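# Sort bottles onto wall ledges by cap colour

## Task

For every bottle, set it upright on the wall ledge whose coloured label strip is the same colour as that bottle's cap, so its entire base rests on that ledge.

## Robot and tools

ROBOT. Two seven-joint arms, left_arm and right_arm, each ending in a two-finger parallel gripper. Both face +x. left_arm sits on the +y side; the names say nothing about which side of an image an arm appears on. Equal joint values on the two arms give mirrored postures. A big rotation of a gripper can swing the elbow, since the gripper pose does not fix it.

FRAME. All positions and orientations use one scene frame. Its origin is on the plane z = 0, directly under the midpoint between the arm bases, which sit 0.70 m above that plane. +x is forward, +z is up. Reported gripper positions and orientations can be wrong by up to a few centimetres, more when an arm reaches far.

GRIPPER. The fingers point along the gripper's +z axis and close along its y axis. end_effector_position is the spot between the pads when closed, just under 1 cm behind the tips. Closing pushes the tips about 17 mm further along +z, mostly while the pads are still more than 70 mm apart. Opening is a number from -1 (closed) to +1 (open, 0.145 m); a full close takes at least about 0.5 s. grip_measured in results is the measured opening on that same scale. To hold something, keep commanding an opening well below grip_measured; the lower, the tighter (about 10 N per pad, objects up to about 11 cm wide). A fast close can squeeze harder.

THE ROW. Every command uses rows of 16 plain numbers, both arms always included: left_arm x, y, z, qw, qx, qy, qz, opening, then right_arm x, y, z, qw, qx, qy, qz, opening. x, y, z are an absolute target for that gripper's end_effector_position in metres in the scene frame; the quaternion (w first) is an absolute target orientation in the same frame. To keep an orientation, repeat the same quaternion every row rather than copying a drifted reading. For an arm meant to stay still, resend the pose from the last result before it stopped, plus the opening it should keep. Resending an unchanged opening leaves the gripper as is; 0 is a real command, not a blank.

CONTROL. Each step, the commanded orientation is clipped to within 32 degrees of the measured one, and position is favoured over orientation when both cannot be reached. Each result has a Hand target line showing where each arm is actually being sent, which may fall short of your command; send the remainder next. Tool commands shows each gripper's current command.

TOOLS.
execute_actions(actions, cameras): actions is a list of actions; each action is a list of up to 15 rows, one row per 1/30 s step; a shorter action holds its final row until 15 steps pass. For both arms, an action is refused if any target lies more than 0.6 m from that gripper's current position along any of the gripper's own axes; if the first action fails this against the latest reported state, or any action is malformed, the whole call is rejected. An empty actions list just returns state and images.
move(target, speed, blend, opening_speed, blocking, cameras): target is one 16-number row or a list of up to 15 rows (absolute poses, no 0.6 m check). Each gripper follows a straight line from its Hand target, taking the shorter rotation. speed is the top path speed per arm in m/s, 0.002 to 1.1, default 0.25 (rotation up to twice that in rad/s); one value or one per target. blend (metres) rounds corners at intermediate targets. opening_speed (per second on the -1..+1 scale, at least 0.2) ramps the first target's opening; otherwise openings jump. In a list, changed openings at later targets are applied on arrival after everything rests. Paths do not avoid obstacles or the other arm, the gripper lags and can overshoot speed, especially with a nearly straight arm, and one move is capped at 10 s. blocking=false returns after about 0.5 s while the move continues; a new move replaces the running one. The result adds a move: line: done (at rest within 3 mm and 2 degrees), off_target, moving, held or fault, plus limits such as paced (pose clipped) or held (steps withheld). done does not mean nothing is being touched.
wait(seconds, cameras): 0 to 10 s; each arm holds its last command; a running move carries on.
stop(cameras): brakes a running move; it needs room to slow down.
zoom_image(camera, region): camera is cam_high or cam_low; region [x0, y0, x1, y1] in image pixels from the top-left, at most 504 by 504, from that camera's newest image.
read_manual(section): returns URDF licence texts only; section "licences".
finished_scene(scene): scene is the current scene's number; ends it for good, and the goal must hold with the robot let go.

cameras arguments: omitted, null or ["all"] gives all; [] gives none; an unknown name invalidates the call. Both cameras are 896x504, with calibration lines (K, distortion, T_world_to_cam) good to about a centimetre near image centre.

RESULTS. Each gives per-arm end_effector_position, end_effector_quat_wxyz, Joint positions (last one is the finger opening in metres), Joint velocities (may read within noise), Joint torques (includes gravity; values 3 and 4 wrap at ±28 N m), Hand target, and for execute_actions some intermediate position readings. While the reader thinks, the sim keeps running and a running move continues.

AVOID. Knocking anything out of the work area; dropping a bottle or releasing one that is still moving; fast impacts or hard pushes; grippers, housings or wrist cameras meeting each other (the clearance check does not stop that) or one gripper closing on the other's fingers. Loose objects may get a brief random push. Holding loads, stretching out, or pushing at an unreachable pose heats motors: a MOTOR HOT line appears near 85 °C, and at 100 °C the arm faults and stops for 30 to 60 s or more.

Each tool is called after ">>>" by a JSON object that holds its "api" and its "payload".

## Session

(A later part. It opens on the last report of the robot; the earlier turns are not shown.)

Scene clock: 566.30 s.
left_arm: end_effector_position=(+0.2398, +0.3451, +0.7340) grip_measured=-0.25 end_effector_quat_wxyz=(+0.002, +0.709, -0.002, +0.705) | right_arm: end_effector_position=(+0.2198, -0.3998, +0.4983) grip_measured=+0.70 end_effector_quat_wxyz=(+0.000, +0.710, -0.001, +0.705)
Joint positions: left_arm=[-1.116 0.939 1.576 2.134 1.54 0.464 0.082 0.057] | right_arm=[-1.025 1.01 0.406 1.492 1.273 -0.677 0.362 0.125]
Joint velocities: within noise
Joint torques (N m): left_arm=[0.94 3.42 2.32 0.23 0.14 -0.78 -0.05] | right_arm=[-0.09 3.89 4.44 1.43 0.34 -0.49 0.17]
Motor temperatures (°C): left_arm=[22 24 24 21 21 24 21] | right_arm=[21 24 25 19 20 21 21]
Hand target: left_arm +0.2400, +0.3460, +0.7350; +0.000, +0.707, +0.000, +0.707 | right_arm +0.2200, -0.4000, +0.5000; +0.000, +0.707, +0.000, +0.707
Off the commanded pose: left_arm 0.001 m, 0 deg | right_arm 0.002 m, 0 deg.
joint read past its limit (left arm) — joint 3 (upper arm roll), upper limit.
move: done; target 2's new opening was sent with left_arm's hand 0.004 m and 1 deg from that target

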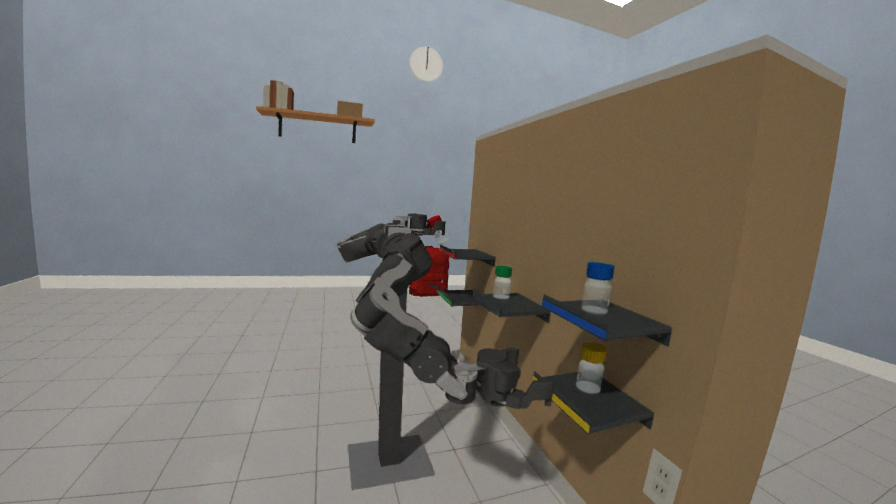

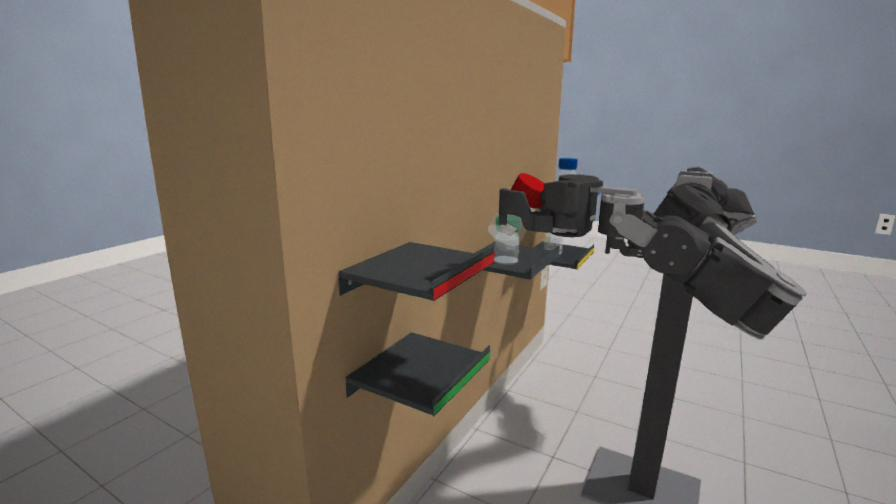

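>>> {"api": "move", "payload": {"target": [[0.24,0.346,0.75,0,0.879,0,0.477,-0.7,0.22,-0.40,0.5,0,0.7071,0,0.7071,0.7]], "speed": 0.2}}

>>> {"api": "zoom_image", "payload": {"camera": "cam_low", "region": [460, 130, 620, 280]}}

>>> {"api": "zoom_image", "payload": {"camera": "cam_high", "region": [400, 190, 500, 290]}}

Scene clock: 584.83 s.
left_arm: end_effector_position=(+0.2400, +0.3465, +0.7489) grip_measured=-0.25 end_effector_quat_wxyz=(-0.001, +0.735, -0.004, +0.678) | right_arm: end_effector_position=(+0.2198, -0.3998, +0.4983) grip_measured=+0.70 end_effector_quat_wxyz=(+0.000, +0.710, -0.001, +0.705)
Joint positions: left_arm=[-0.874 1.024 1.575 2.092 1.537 0.781 0.046 0.057] | right_arm=[-1.025 1.01 0.406 1.492 1.273 -0.677 0.362 0.125]
Joint velocities: within noise
Joint torques (N m): left_arm=[1.46 5.21 2.32 0.12 0.1 -0.59 0.16] | right_arm=[-0.04 3.84 4.49 1.31 0.34 -0.48 0.17]
Motor temperatures (°C): left_arm=[21 24 24 21 21 25 21] | right_arm=[21 24 25 19 20 21 21]
Hand target: left_arm +0.2403, +0.3460, +0.7497; -0.001, +0.735, -0.005, +0.678 | right_arm +0.2200, -0.4000, +0.5000; +0.000, +0.707, +0.000, +0.707
Off the commanded pose: left_arm 0.001 m, 28 deg | right_arm 0.002 m, 0 deg.
joint sent to its limit (left arm) — joint 3 (upper arm roll), upper limit; joint 6 (wrist pitch), upper limit. The joint targets are off in orientation, not in position.
move: off_target (left_arm)

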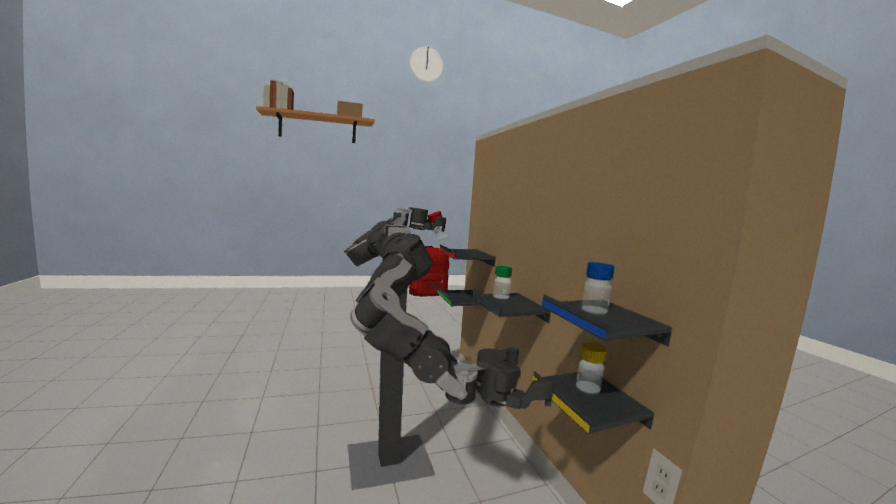

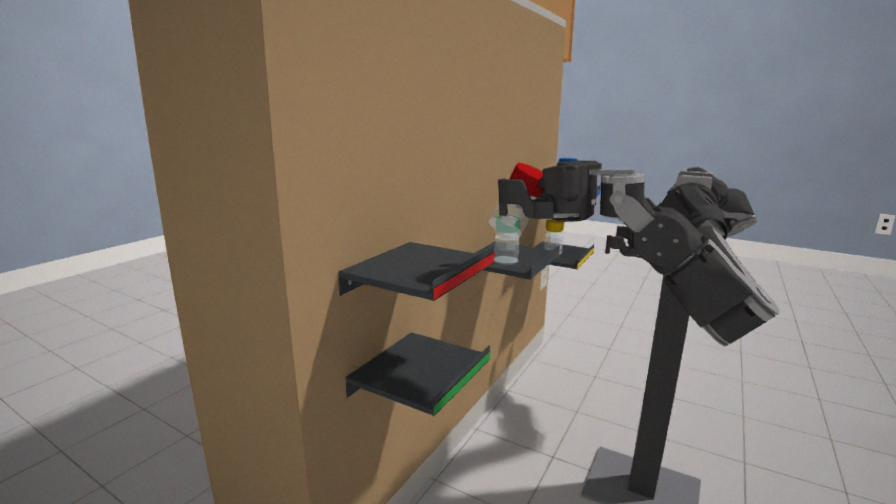

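Scaled by 3.150 from the camera's 896x504 image, which has a finer 1280x720 frame.

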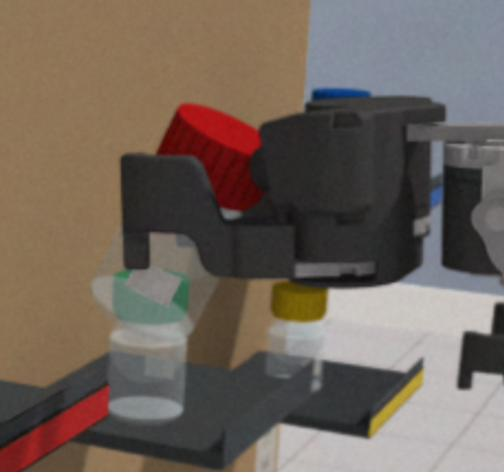

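Scaled by 5.040 from the camera's 896x504 image, which has a finer 1280x720 frame.

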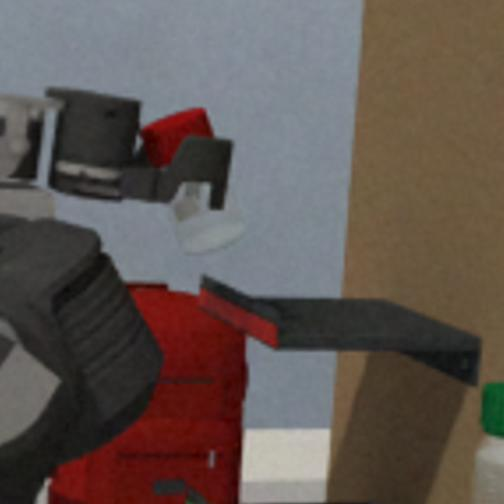

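>>> {"api": "move", "payload": {"target": [[0.37,0.346,0.75,0,0.819,0,0.574,-0.7,0.22,-0.40,0.5,0,0.7071,0,0.7071,0.7]], "speed": 0.15}}

>>> {"api": "zoom_image", "payload": {"camera": "cam_low", "region": [380, 150, 540, 310]}}

>>> {"api": "zoom_image", "payload": {"camera": "cam_high", "region": [430, 190, 530, 290]}}

Scene clock: 608.07 s.
left_arm: end_effector_position=(+0.3706, +0.3450, +0.7482) grip_measured=-0.25 end_effector_quat_wxyz=(-0.002, +0.813, -0.034, +0.581) | right_arm: end_effector_position=(+0.2198, -0.3998, +0.4983) grip_measured=+0.70 end_effector_quat_wxyz=(+0.000, +0.710, -0.001, +0.705)
Joint positions: left_arm=[-1.121 1.688 1.571 1.551 1.585 0.781 -0.042 0.057] | right_arm=[-1.025 1.01 0.406 1.492 1.273 -0.677 0.362 0.125]
Joint velocities: within noise
Joint torques (N m): left_arm=[5.97 3.18 3.9 0.06 0.13 -0.58 -0.07] | right_arm=[-0.07 3.92 4.44 1.4 0.34 -0.51 0.18]
Motor temperatures (°C): left_arm=[21 24 24 21 21 25 21] | right_arm=[20 24 25 19 20 21 21]
Hand target: left_arm +0.3701, +0.3463, +0.7500; -0.004, +0.812, -0.032, +0.582 | right_arm +0.2200, -0.4000, +0.5000; +0.000, +0.707, +0.000, +0.707
Off the commanded pose: left_arm 0.002 m, 4 deg | right_arm 0.002 m, 0 deg.
joint sent to its limit (left arm) — joint 3 (upper arm roll), upper limit; joint 5 (forearm roll), upper limit; joint 6 (wrist pitch), upper limit. The joint targets are off in orientation, not in position.
move: off_target (left_arm)

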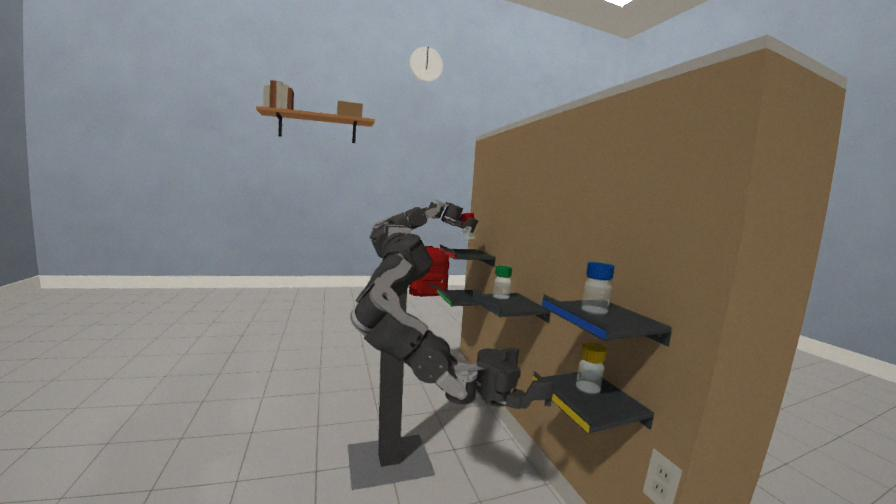

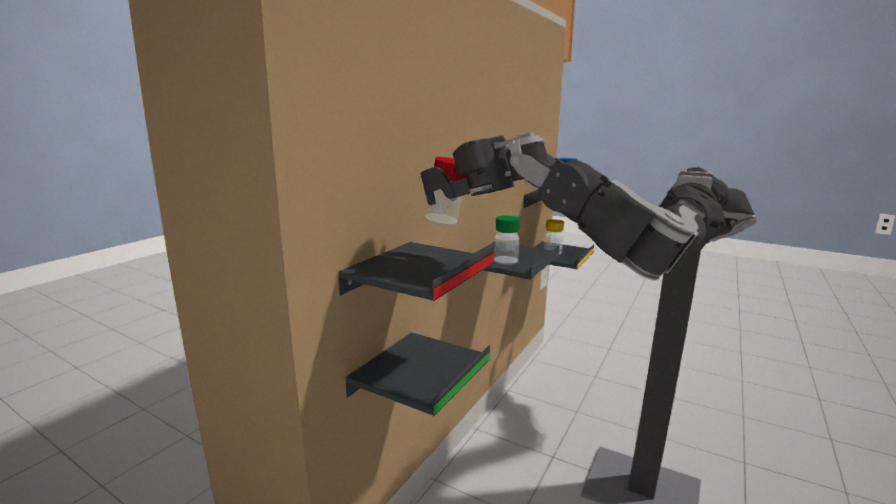

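Scaled by 3.150 from the camera's 896x504 image, which has a finer 1280x720 frame.

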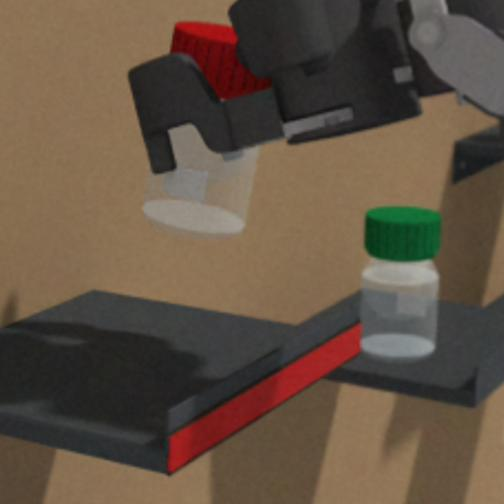

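Scaled by 5.040 from the camera's 896x504 image, which has a finer 1280x720 frame.

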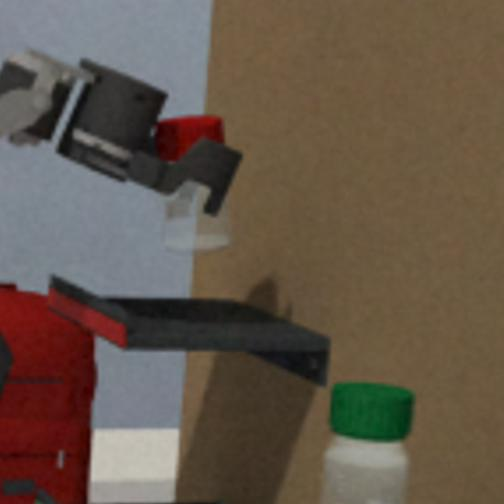

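>>> {"api": "move", "payload": {"target": [[0.37,0.346,0.71,0,0.875,0,0.485,-0.7,0.22,-0.40,0.5,0,0.7071,0,0.7071,0.7]], "speed": 0.06}}

>>> {"api": "zoom_image", "payload": {"camera": "cam_low", "region": [380, 150, 540, 310]}}

>>> {"api": "zoom_image", "payload": {"camera": "cam_high", "region": [430, 190, 530, 290]}}

Scene clock: 619.00 s.
left_arm: end_effector_position=(+0.3699, +0.3473, +0.7096) grip_measured=-0.25 end_effector_quat_wxyz=(-0.003, +0.849, -0.046, +0.527) | right_arm: end_effector_position=(+0.2198, -0.3998, +0.4983) grip_measured=+0.70 end_effector_quat_wxyz=(+0.000, +0.710, -0.001, +0.705)
Joint positions: left_arm=[-0.846 1.693 1.167 1.54 1.585 0.781 0.009 0.057] | right_arm=[-1.025 1.01 0.406 1.492 1.273 -0.677 0.362 0.125]
Joint velocities: within noise
Joint torques (N m): left_arm=[6.5 5.82 2.8 -0.4 0.14 -0.55 0.21] | right_arm=[-0.07 4 4.48 1.48 0.32 -0.51 0.17]
Motor temperatures (°C): left_arm=[22 24 25 21 21 25 21] | right_arm=[20 24 25 19 20 21 21]
Hand target: left_arm +0.3701, +0.3463, +0.7099; -0.001, +0.849, -0.048, +0.526 | right_arm +0.2200, -0.4000, +0.5000; +0.000, +0.707, +0.000, +0.707
Off the commanded pose: left_arm 0.001 m, 8 deg | right_arm 0.002 m, 0 deg.
joint sent to its limit (left arm) — joint 5 (forearm roll), upper limit; joint 6 (wrist pitch), upper limit. The joint targets are off in orientation, not in position.
move: off_target (left_arm)

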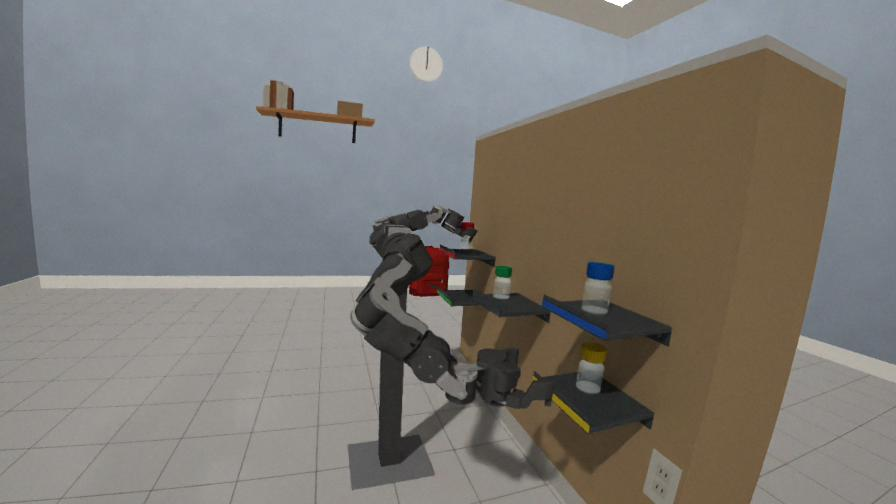

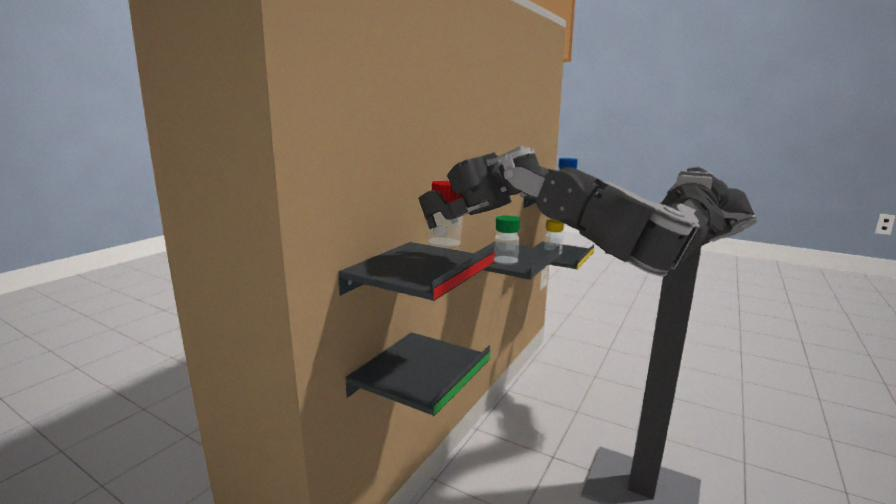

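Scaled by 3.150 from the camera's 896x504 image, which has a finer 1280x720 frame.

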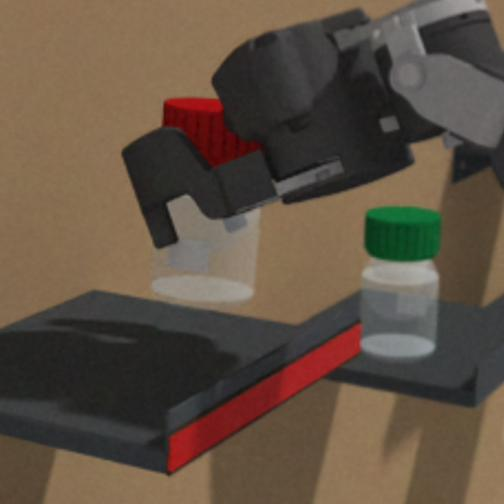

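Scaled by 5.040 from the camera's 896x504 image, which has a finer 1280x720 frame.

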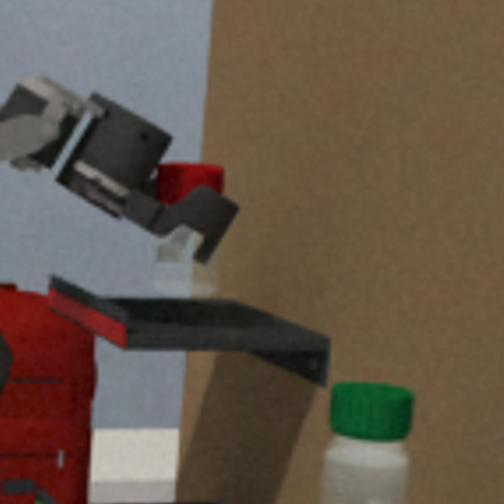

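>>> {"api": "move", "payload": {"target": [[0.39,0.346,0.695,0,0.857,0,0.515,-0.7,0.22,-0.40,0.5,0,0.7071,0,0.7071,0.7]], "speed": 0.05}}

>>> {"api": "zoom_image", "payload": {"camera": "cam_low", "region": [380, 150, 540, 310]}}

>>> {"api": "zoom_image", "payload": {"camera": "cam_high", "region": [430, 190, 530, 290]}}

Scene clock: 629.60 s.
left_arm: end_effector_position=(+0.3898, +0.3457, +0.6941) grip_measured=-0.25 end_effector_quat_wxyz=(+0.000, +0.857, -0.030, +0.515) | right_arm: end_effector_position=(+0.2198, -0.3998, +0.4983) grip_measured=+0.70 end_effector_quat_wxyz=(+0.000, +0.710, -0.001, +0.705)
Joint positions: left_arm=[-1.278 1.764 1.57 1.465 1.586 0.781 -0.041 0.057] | right_arm=[-1.025 1.01 0.406 1.492 1.273 -0.677 0.362 0.125]
Joint velocities: within noise
Joint torques (N m): left_arm=[6.08 2.62 4.3 -0.05 0.12 -0.56 -0.04] | right_arm=[-0.09 4.15 4.44 1.42 0.34 -0.49 0.18]
Motor temperatures (°C): left_arm=[23 24 25 21 21 25 21] | right_arm=[20 24 25 19 20 21 21]
Hand target: left_arm +0.3901, +0.3462, +0.6950; -0.001, +0.856, -0.028, +0.516 | right_arm +0.2200, -0.4000, +0.5000; +0.000, +0.707, +0.000, +0.707
Off the commanded pose: left_arm 0.001 m, 3 deg | right_arm 0.002 m, 0 deg.
joint sent to its limit (left arm) — joint 3 (upper arm roll), upper limit; joint 5 (forearm roll), upper limit. The joint targets are off in orientation, not in position.
move: off_target (left_arm)

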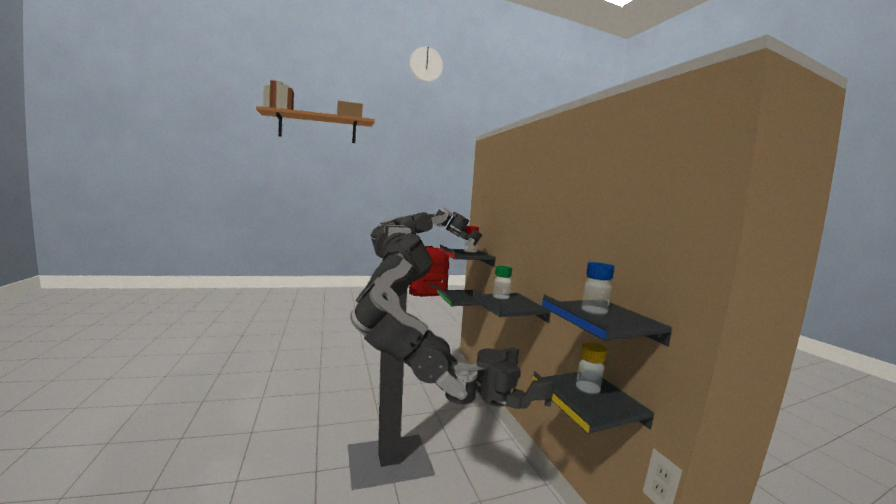

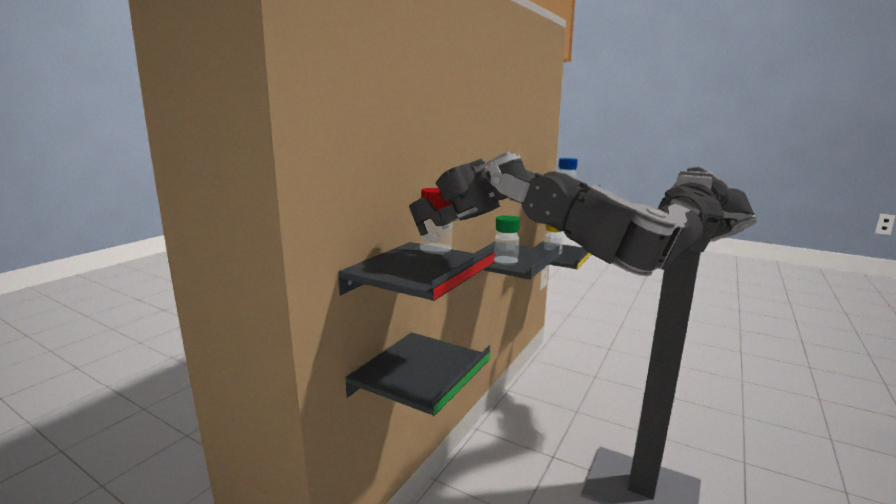

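Scaled by 3.150 from the camera's 896x504 image, which has a finer 1280x720 frame.

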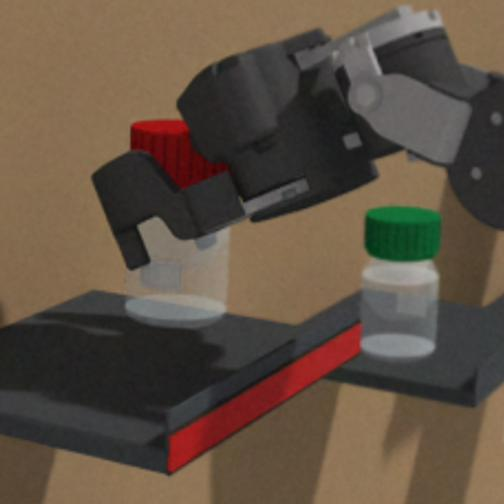

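Scaled by 5.040 from the camera's 896x504 image, which has a finer 1280x720 frame.

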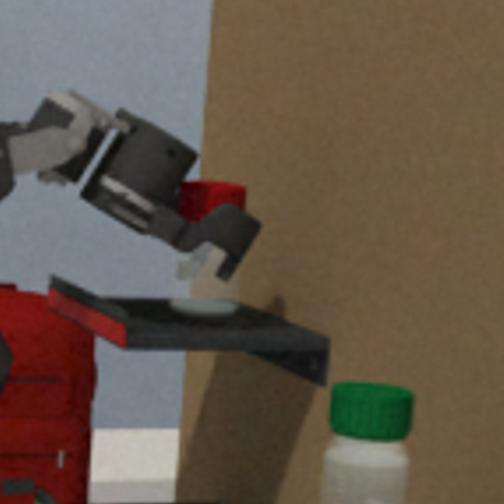

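Upright. Keep lowering.

>>> {"api": "move", "payload": {"target": [[0.39,0.346,0.687,0,0.857,-0.028,0.515,-0.7,0.22,-0.40,0.5,0,0.7071,0,0.7071,0.7]], "speed": 0.02, "cameras": []}}

>>> {"api": "move", "payload": {"target": [[0.39,0.346,0.681,0,0.857,-0.028,0.515,-0.7,0.22,-0.40,0.5,0,0.7071,0,0.7071,0.7]], "speed": 0.02}}

>>> {"api": "zoom_image", "payload": {"camera": "cam_low", "region": [380, 150, 540, 310]}}

Scene clock: 638.97 s.
left_arm: end_effector_position=(+0.3897, +0.3447, +0.6848) grip_measured=-0.25 end_effector_quat_wxyz=(+0.002, +0.860, -0.031, +0.510) | right_arm: end_effector_position=(+0.2198, -0.3998, +0.4983) grip_measured=+0.70 end_effector_quat_wxyz=(+0.000, +0.710, -0.001, +0.705)
Joint positions: left_arm=[-1.307 1.758 1.57 1.474 1.586 0.763 -0.041 0.057] | right_arm=[-1.025 1.01 0.406 1.492 1.273 -0.677 0.362 0.125]
Joint velocities: within noise
Joint torques (N m): left_arm=[6.08 1.62 4.29 0.38 0.12 -0.86 -0.04] | right_arm=[-0.12 3.94 4.42 1.37 0.32 -0.48 0.15]
Motor temperatures (°C): left_arm=[23 24 26 21 21 25 21] | right_arm=[20 24 25 19 20 21 21]
Hand target: left_arm +0.3900, +0.3459, +0.6870; +0.000, +0.857, -0.029, +0.515 | right_arm +0.2200, -0.4000, +0.5000; +0.000, +0.707, +0.000, +0.707
Off the commanded pose: left_arm 0.003 m, 1 deg | right_arm 0.002 m, 0 deg.
joint sent to its limit (left arm) — joint 3 (upper arm roll), upper limit; joint 5 (forearm roll), upper limit. The joint targets still meet the commanded pose.
move: done
No camera images: "cameras" was empty.

Scene clock: 639.70 s.
left_arm: end_effector_position=(+0.3906, +0.3449, +0.6838) grip_measured=-0.25 end_effector_quat_wxyz=(+0.002, +0.855, -0.030, +0.518) | right_arm: end_effector_position=(+0.2198, -0.3998, +0.4983) grip_measured=+0.70 end_effector_quat_wxyz=(+0.000, +0.710, -0.001, +0.705)
Joint positions: left_arm=[-1.324 1.75 1.574 1.482 1.586 0.73 -0.043 0.057] | right_arm=[-1.025 1.01 0.406 1.492 1.273 -0.677 0.362 0.125]
Joint velocities: within noise
Joint torques (N m): left_arm=[4.79 1.65 3.55 0.47 0.12 -0.54 -0.06] | right_arm=[-0.09 3.94 4.46 1.44 0.32 -0.5 0.17]
Motor temperatures (°C): left_arm=[23 24 26 21 21 25 21] | right_arm=[20 24 25 19 20 21 21]
Hand target: left_arm +0.3900, +0.3460, +0.6809; +0.000, +0.857, -0.028, +0.515 | right_arm +0.2200, -0.4000, +0.5000; +0.000, +0.707, +0.000, +0.707
Off the commanded pose: left_arm 0.003 m, 1 deg | right_arm 0.002 m, 0 deg.
joint sent to its limit (left arm) — joint 5 (forearm roll), upper limit. The joint targets still meet the commanded pose.
move: done

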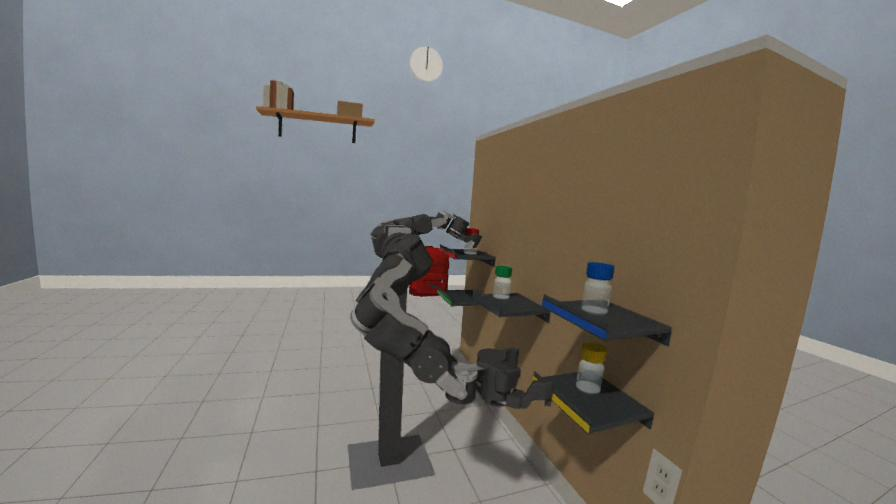

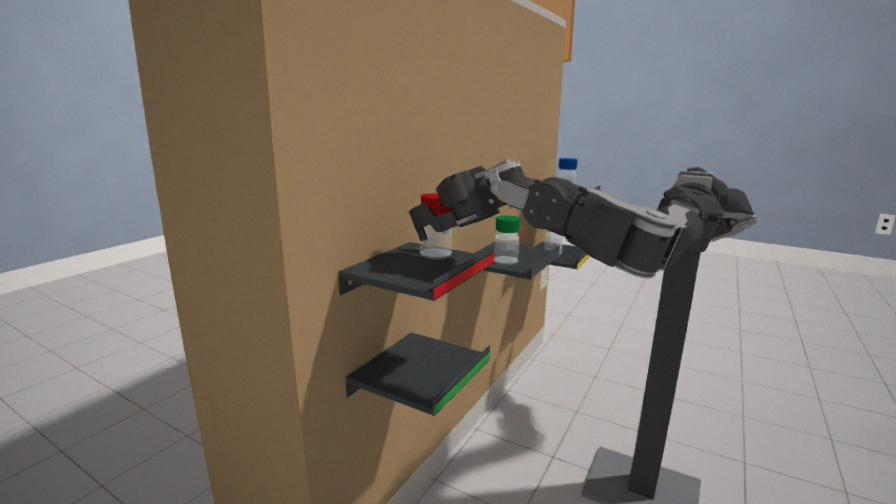

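Scaled by 3.150 from the camera's 896x504 image, which has a finer 1280x720 frame.

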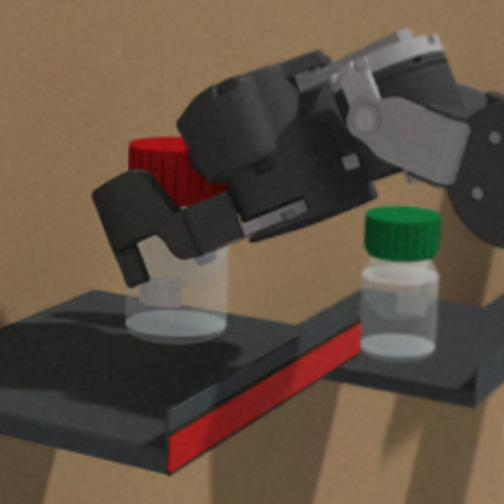

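>>> {"api": "move", "payload": {"target": [[0.39,0.346,0.679,0,0.857,-0.028,0.515,-0.7,0.22,-0.40,0.5,0,0.7071,0,0.7071,0.7],[0.39,0.346,0.68,0,0.857,-0.028,0.515,0.7,0.22,-0.40,0.5,0,0.7071,0,0.7071,0.7]], "speed": 0.02, "opening_speed": 0.6}}

>>> {"api": "zoom_image", "payload": {"camera": "cam_low", "region": [380, 150, 540, 310]}}

Scene clock: 652.97 s.
left_arm: end_effector_position=(+0.3905, +0.3452, +0.6824) grip_measured=+0.70 end_effector_quat_wxyz=(+0.002, +0.855, -0.029, +0.518) | right_arm: end_effector_position=(+0.2198, -0.3998, +0.4983) grip_measured=+0.70 end_effector_quat_wxyz=(+0.000, +0.710, -0.001, +0.705)
Joint positions: left_arm=[-1.33 1.748 1.574 1.484 1.586 0.725 -0.045 0.125] | right_arm=[-1.025 1.01 0.406 1.492 1.273 -0.677 0.362 0.125]
Joint velocities: within noise
Joint torques (N m): left_arm=[5.29 1.86 3.47 0.25 0.12 -0.47 -0.01] | right_arm=[0.01 4.07 4.45 1.42 0.34 -0.49 0.17]
Motor temperatures (°C): left_arm=[23 23 26 21 21 25 21] | right_arm=[20 24 25 19 20 21 21]
Hand target: left_arm +0.3900, +0.3460, +0.6800; +0.000, +0.857, -0.028, +0.515 | right_arm +0.2200, -0.4000, +0.5000; +0.000, +0.707, +0.000, +0.707
Off the commanded pose: left_arm 0.003 m, 1 deg | right_arm 0.002 m, 0 deg.
joint sent to its limit (left arm) — joint 5 (forearm roll), upper limit. The joint targets still meet the commanded pose.
move: done; target 2's new opening was sent with left_arm's hand 0.004 m and 1 deg from that target

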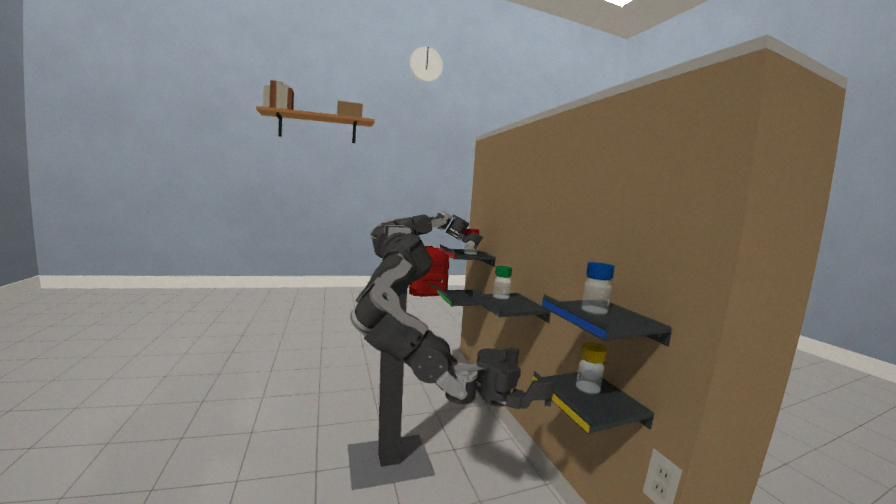

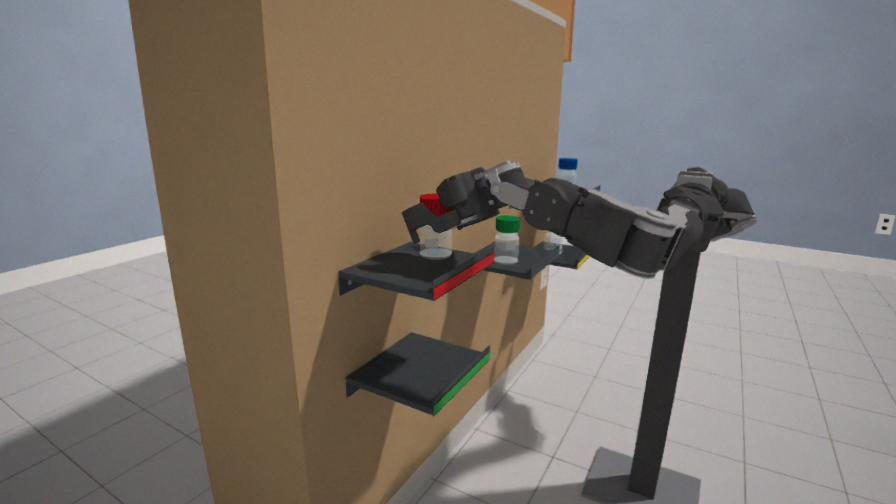

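Scaled by 3.150 from the camera's 896x504 image, which has a finer 1280x720 frame.

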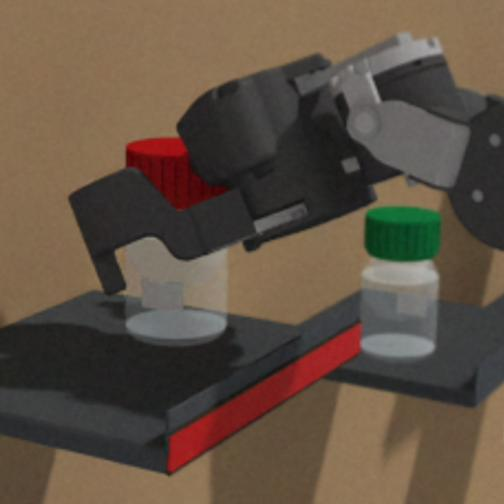

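>>> {"api": "move", "payload": {"target": [[0.284,0.346,0.737,0,0.857,-0.028,0.515,0.7,0.22,-0.40,0.5,0,0.7071,0,0.7071,0.7],[0.2,0.30,0.737,0,0.857,0,0.515,0.7,0.22,-0.40,0.5,0,0.7071,0,0.7071,0.7],[0.22,0.24,0.30,0,0.93,0,0.36,0.5,0.22,-0.40,0.5,0,0.7071,0,0.7071,0.7]], "speed": [0.08,0.2,0.25]}}

>>> {"api": "move", "payload": {"target": [[0.23,0.058,0.585,0,0.7071,0,0.7071,0.5,0.22,-0.40,0.5,0,0.7071,0,0.7071,0.7]]}}

>>> {"api": "zoom_image", "payload": {"camera": "cam_low", "region": [400, 150, 640, 310]}}

>>> {"api": "zoom_image", "payload": {"camera": "cam_high", "region": [420, 220, 540, 340]}}

Scene clock: 674.57 s.
left_arm: end_effector_position=(+0.2203, +0.2398, +0.3005) grip_measured=+0.50 end_effector_quat_wxyz=(-0.001, +0.932, +0.002, +0.361) | right_arm: end_effector_position=(+0.2198, -0.3998, +0.4983) grip_measured=+0.70 end_effector_quat_wxyz=(+0.000, +0.710, -0.001, +0.705)
Joint positions: left_arm=[-0.326 0.771 -0.459 1.563 0.883 0.159 -0.324 0.112] | right_arm=[-1.025 1.01 0.406 1.492 1.273 -0.677 0.362 0.125]
Joint velocities: within noise
Joint torques (N m): left_arm=[2.12 4.29 1.11 3.28 -0.03 -0.53 0.27] | right_arm=[-0.07 3.94 4.52 1.4 0.33 -0.48 0.15]
Motor temperatures (°C): left_arm=[22 23 26 21 21 25 21] | right_arm=[20 24 25 19 20 21 21]
Hand target: left_arm +0.2200, +0.2399, +0.3000; +0.000, +0.933, +0.000, +0.361 | right_arm +0.2200, -0.4000, +0.5000; +0.000, +0.707, +0.000, +0.707
Off the commanded pose: left_arm 0.001 m, 0 deg | right_arm 0.002 m, 0 deg.
move: done

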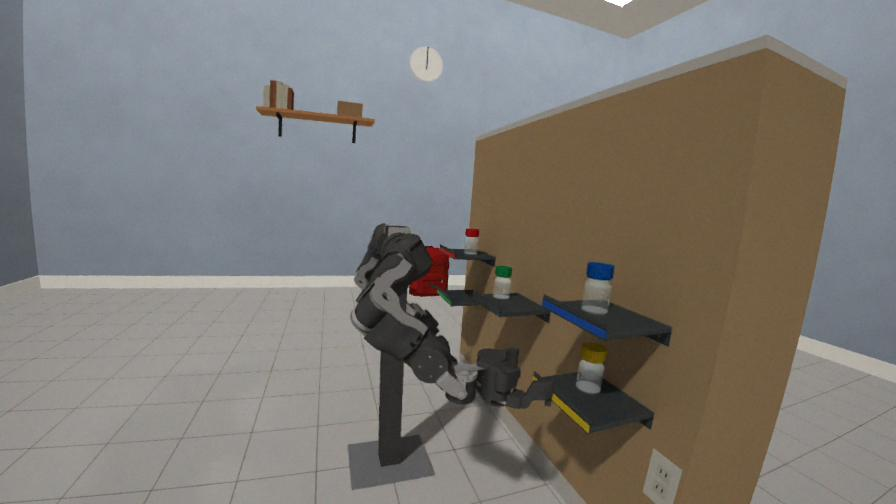

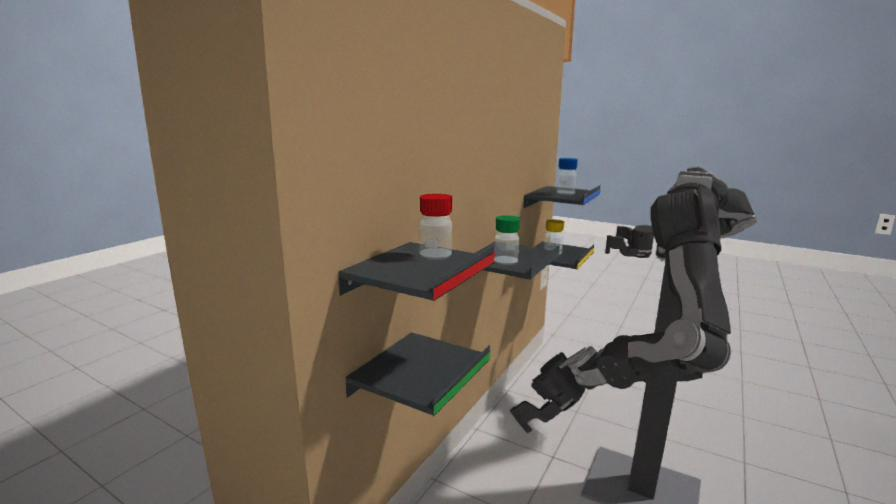

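Scene clock: 676.67 s.
left_arm: end_effector_position=(+0.2302, +0.0570, +0.5850) grip_measured=+0.50 end_effector_quat_wxyz=(+0.002, +0.706, -0.001, +0.708) | right_arm: end_effector_position=(+0.2198, -0.3998, +0.4983) grip_measured=+0.70 end_effector_quat_wxyz=(+0.000, +0.710, -0.001, +0.705)
Joint positions: left_arm=[-0.216 0.293 -0.927 2.382 -0.003 0.448 -0.952 0.112] | right_arm=[-1.025 1.01 0.406 1.492 1.273 -0.677 0.362 0.125]
Joint velocities: within noise
Joint torques (N m): left_arm=[0.86 -0.91 -0.21 5.33 -0.29 -0.34 0] | right_arm=[-0.15 3.92 4.42 1.42 0.32 -0.48 0.17]
Motor temperatures (°C): left_arm=[22 23 26 21 21 25 21] | right_arm=[20 24 25 19 20 21 21]
Hand target: left_arm +0.2300, +0.0580, +0.5850; +0.000, +0.707, +0.000, +0.707 | right_arm +0.2200, -0.4000, +0.5000; +0.000, +0.707, +0.000, +0.707
Off the commanded pose: left_arm 0.001 m, 0 deg | right_arm 0.002 m, 0 deg.
move: done

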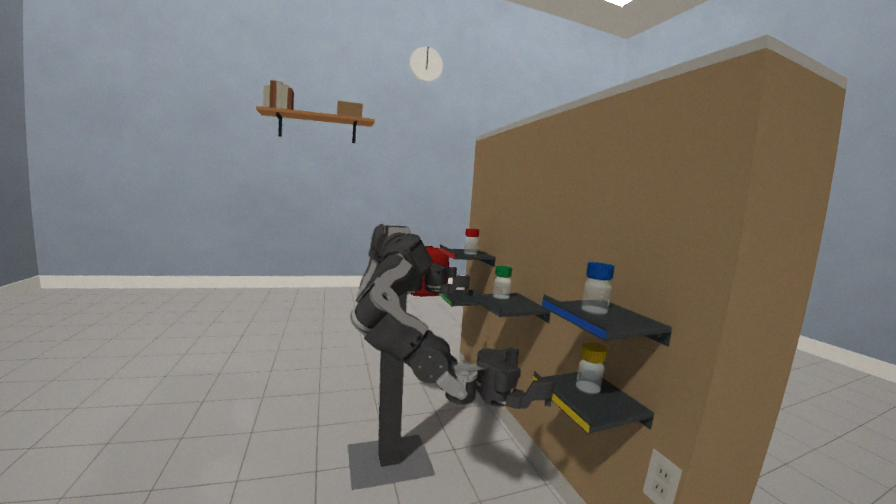

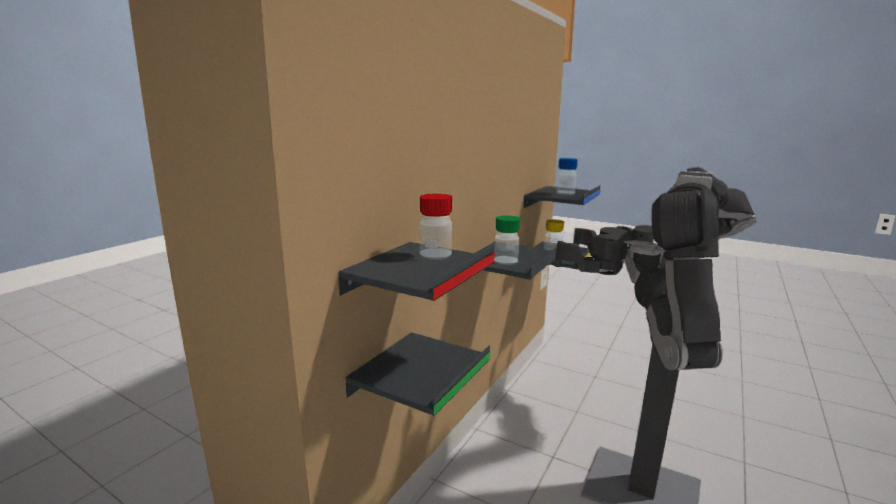

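Scaled by 2.100 from the camera's 896x504 image, which has a finer 1280x720 frame.

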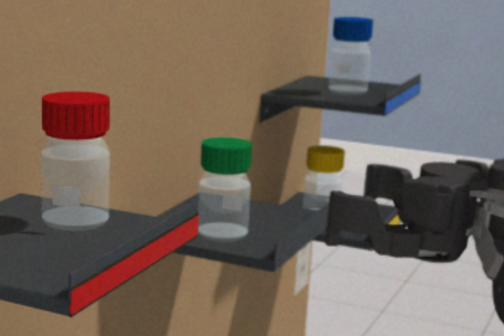

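Scaled by 4.200 from the camera's 896x504 image, which has a finer 1280x720 frame.

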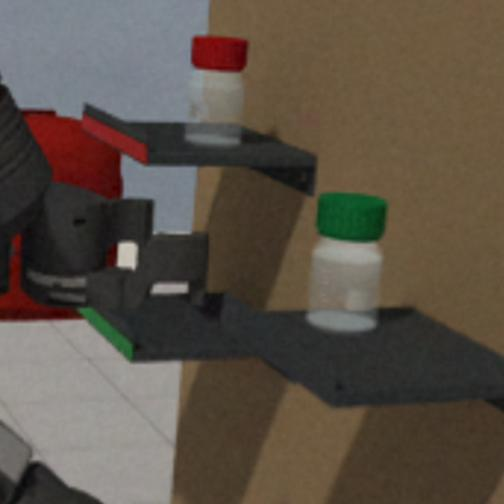

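>>> {"api": "move", "payload": {"target": [[0.32,0.058,0.578,0,0.7071,0,0.7071,0.8,0.22,-0.40,0.5,0,0.7071,0,0.7071,0.7],[0.378,0.058,0.578,0,0.7071,0,0.7071,0.8,0.22,-0.40,0.5,0,0.7071,0,0.7071,0.7]], "speed": 0.12}}

>>> {"api": "zoom_image", "payload": {"camera": "cam_low", "region": [440, 180, 600, 290]}}

>>> {"api": "zoom_image", "payload": {"camera": "cam_high", "region": [450, 240, 550, 340]}}

Scene clock: 696.03 s.
left_arm: end_effector_position=(+0.3780, +0.0592, +0.5804) grip_measured=+0.80 end_effector_quat_wxyz=(-0.002, +0.705, +0.002, +0.709) | right_arm: end_effector_position=(+0.2198, -0.3998, +0.4983) grip_measured=+0.70 end_effector_quat_wxyz=(+0.000, +0.710, -0.001, +0.705)
Joint positions: left_arm=[0.313 0.157 -0.627 1.85 0.333 0.423 -0.724 0.132] | right_arm=[-1.025 1.01 0.406 1.492 1.273 -0.677 0.362 0.125]
Joint velocities: within noise
Joint torques (N m): left_arm=[5.82 -1.04 0.31 4.03 -0.11 -0.57 0.21] | right_arm=[0.01 4.05 4.51 1.43 0.33 -0.52 0.15]
Motor temperatures (°C): left_arm=[22 23 25 22 21 24 21] | right_arm=[20 24 25 19 20 21 21]
Hand target: left_arm +0.3780, +0.0580, +0.5780; +0.000, +0.707, +0.000, +0.707 | right_arm +0.2200, -0.4000, +0.5000; +0.000, +0.707, +0.000, +0.707
Off the commanded pose: left_arm 0.003 m, 0 deg | right_arm 0.002 m, 0 deg.
move: done

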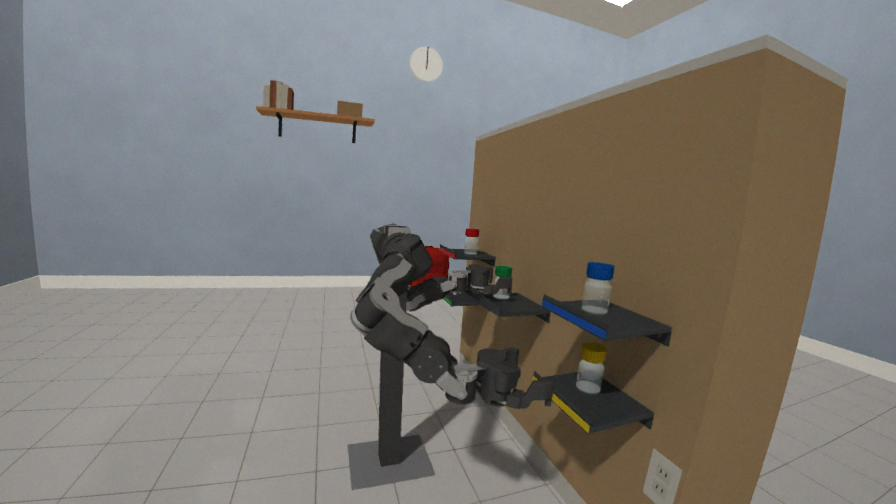

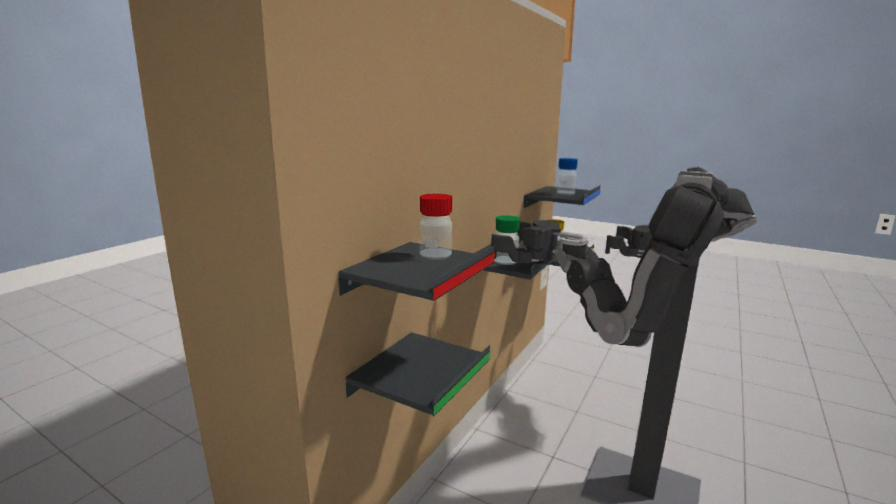

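Scaled by 3.150 from the camera's 896x504 image, which has a finer 1280x720 frame.

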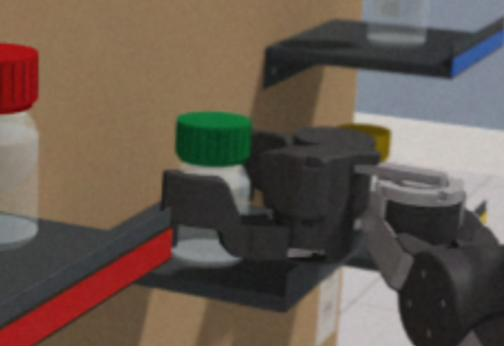

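Scaled by 5.040 from the camera's 896x504 image, which has a finer 1280x720 frame.

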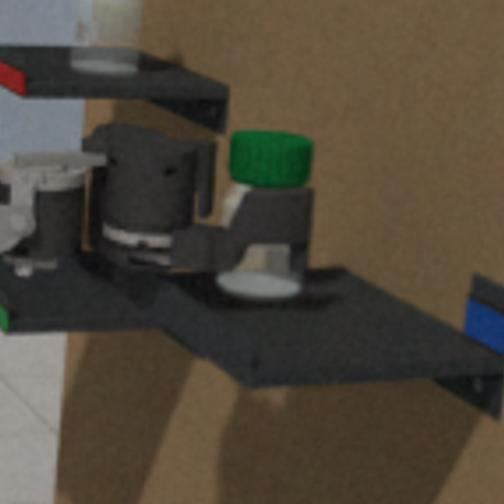

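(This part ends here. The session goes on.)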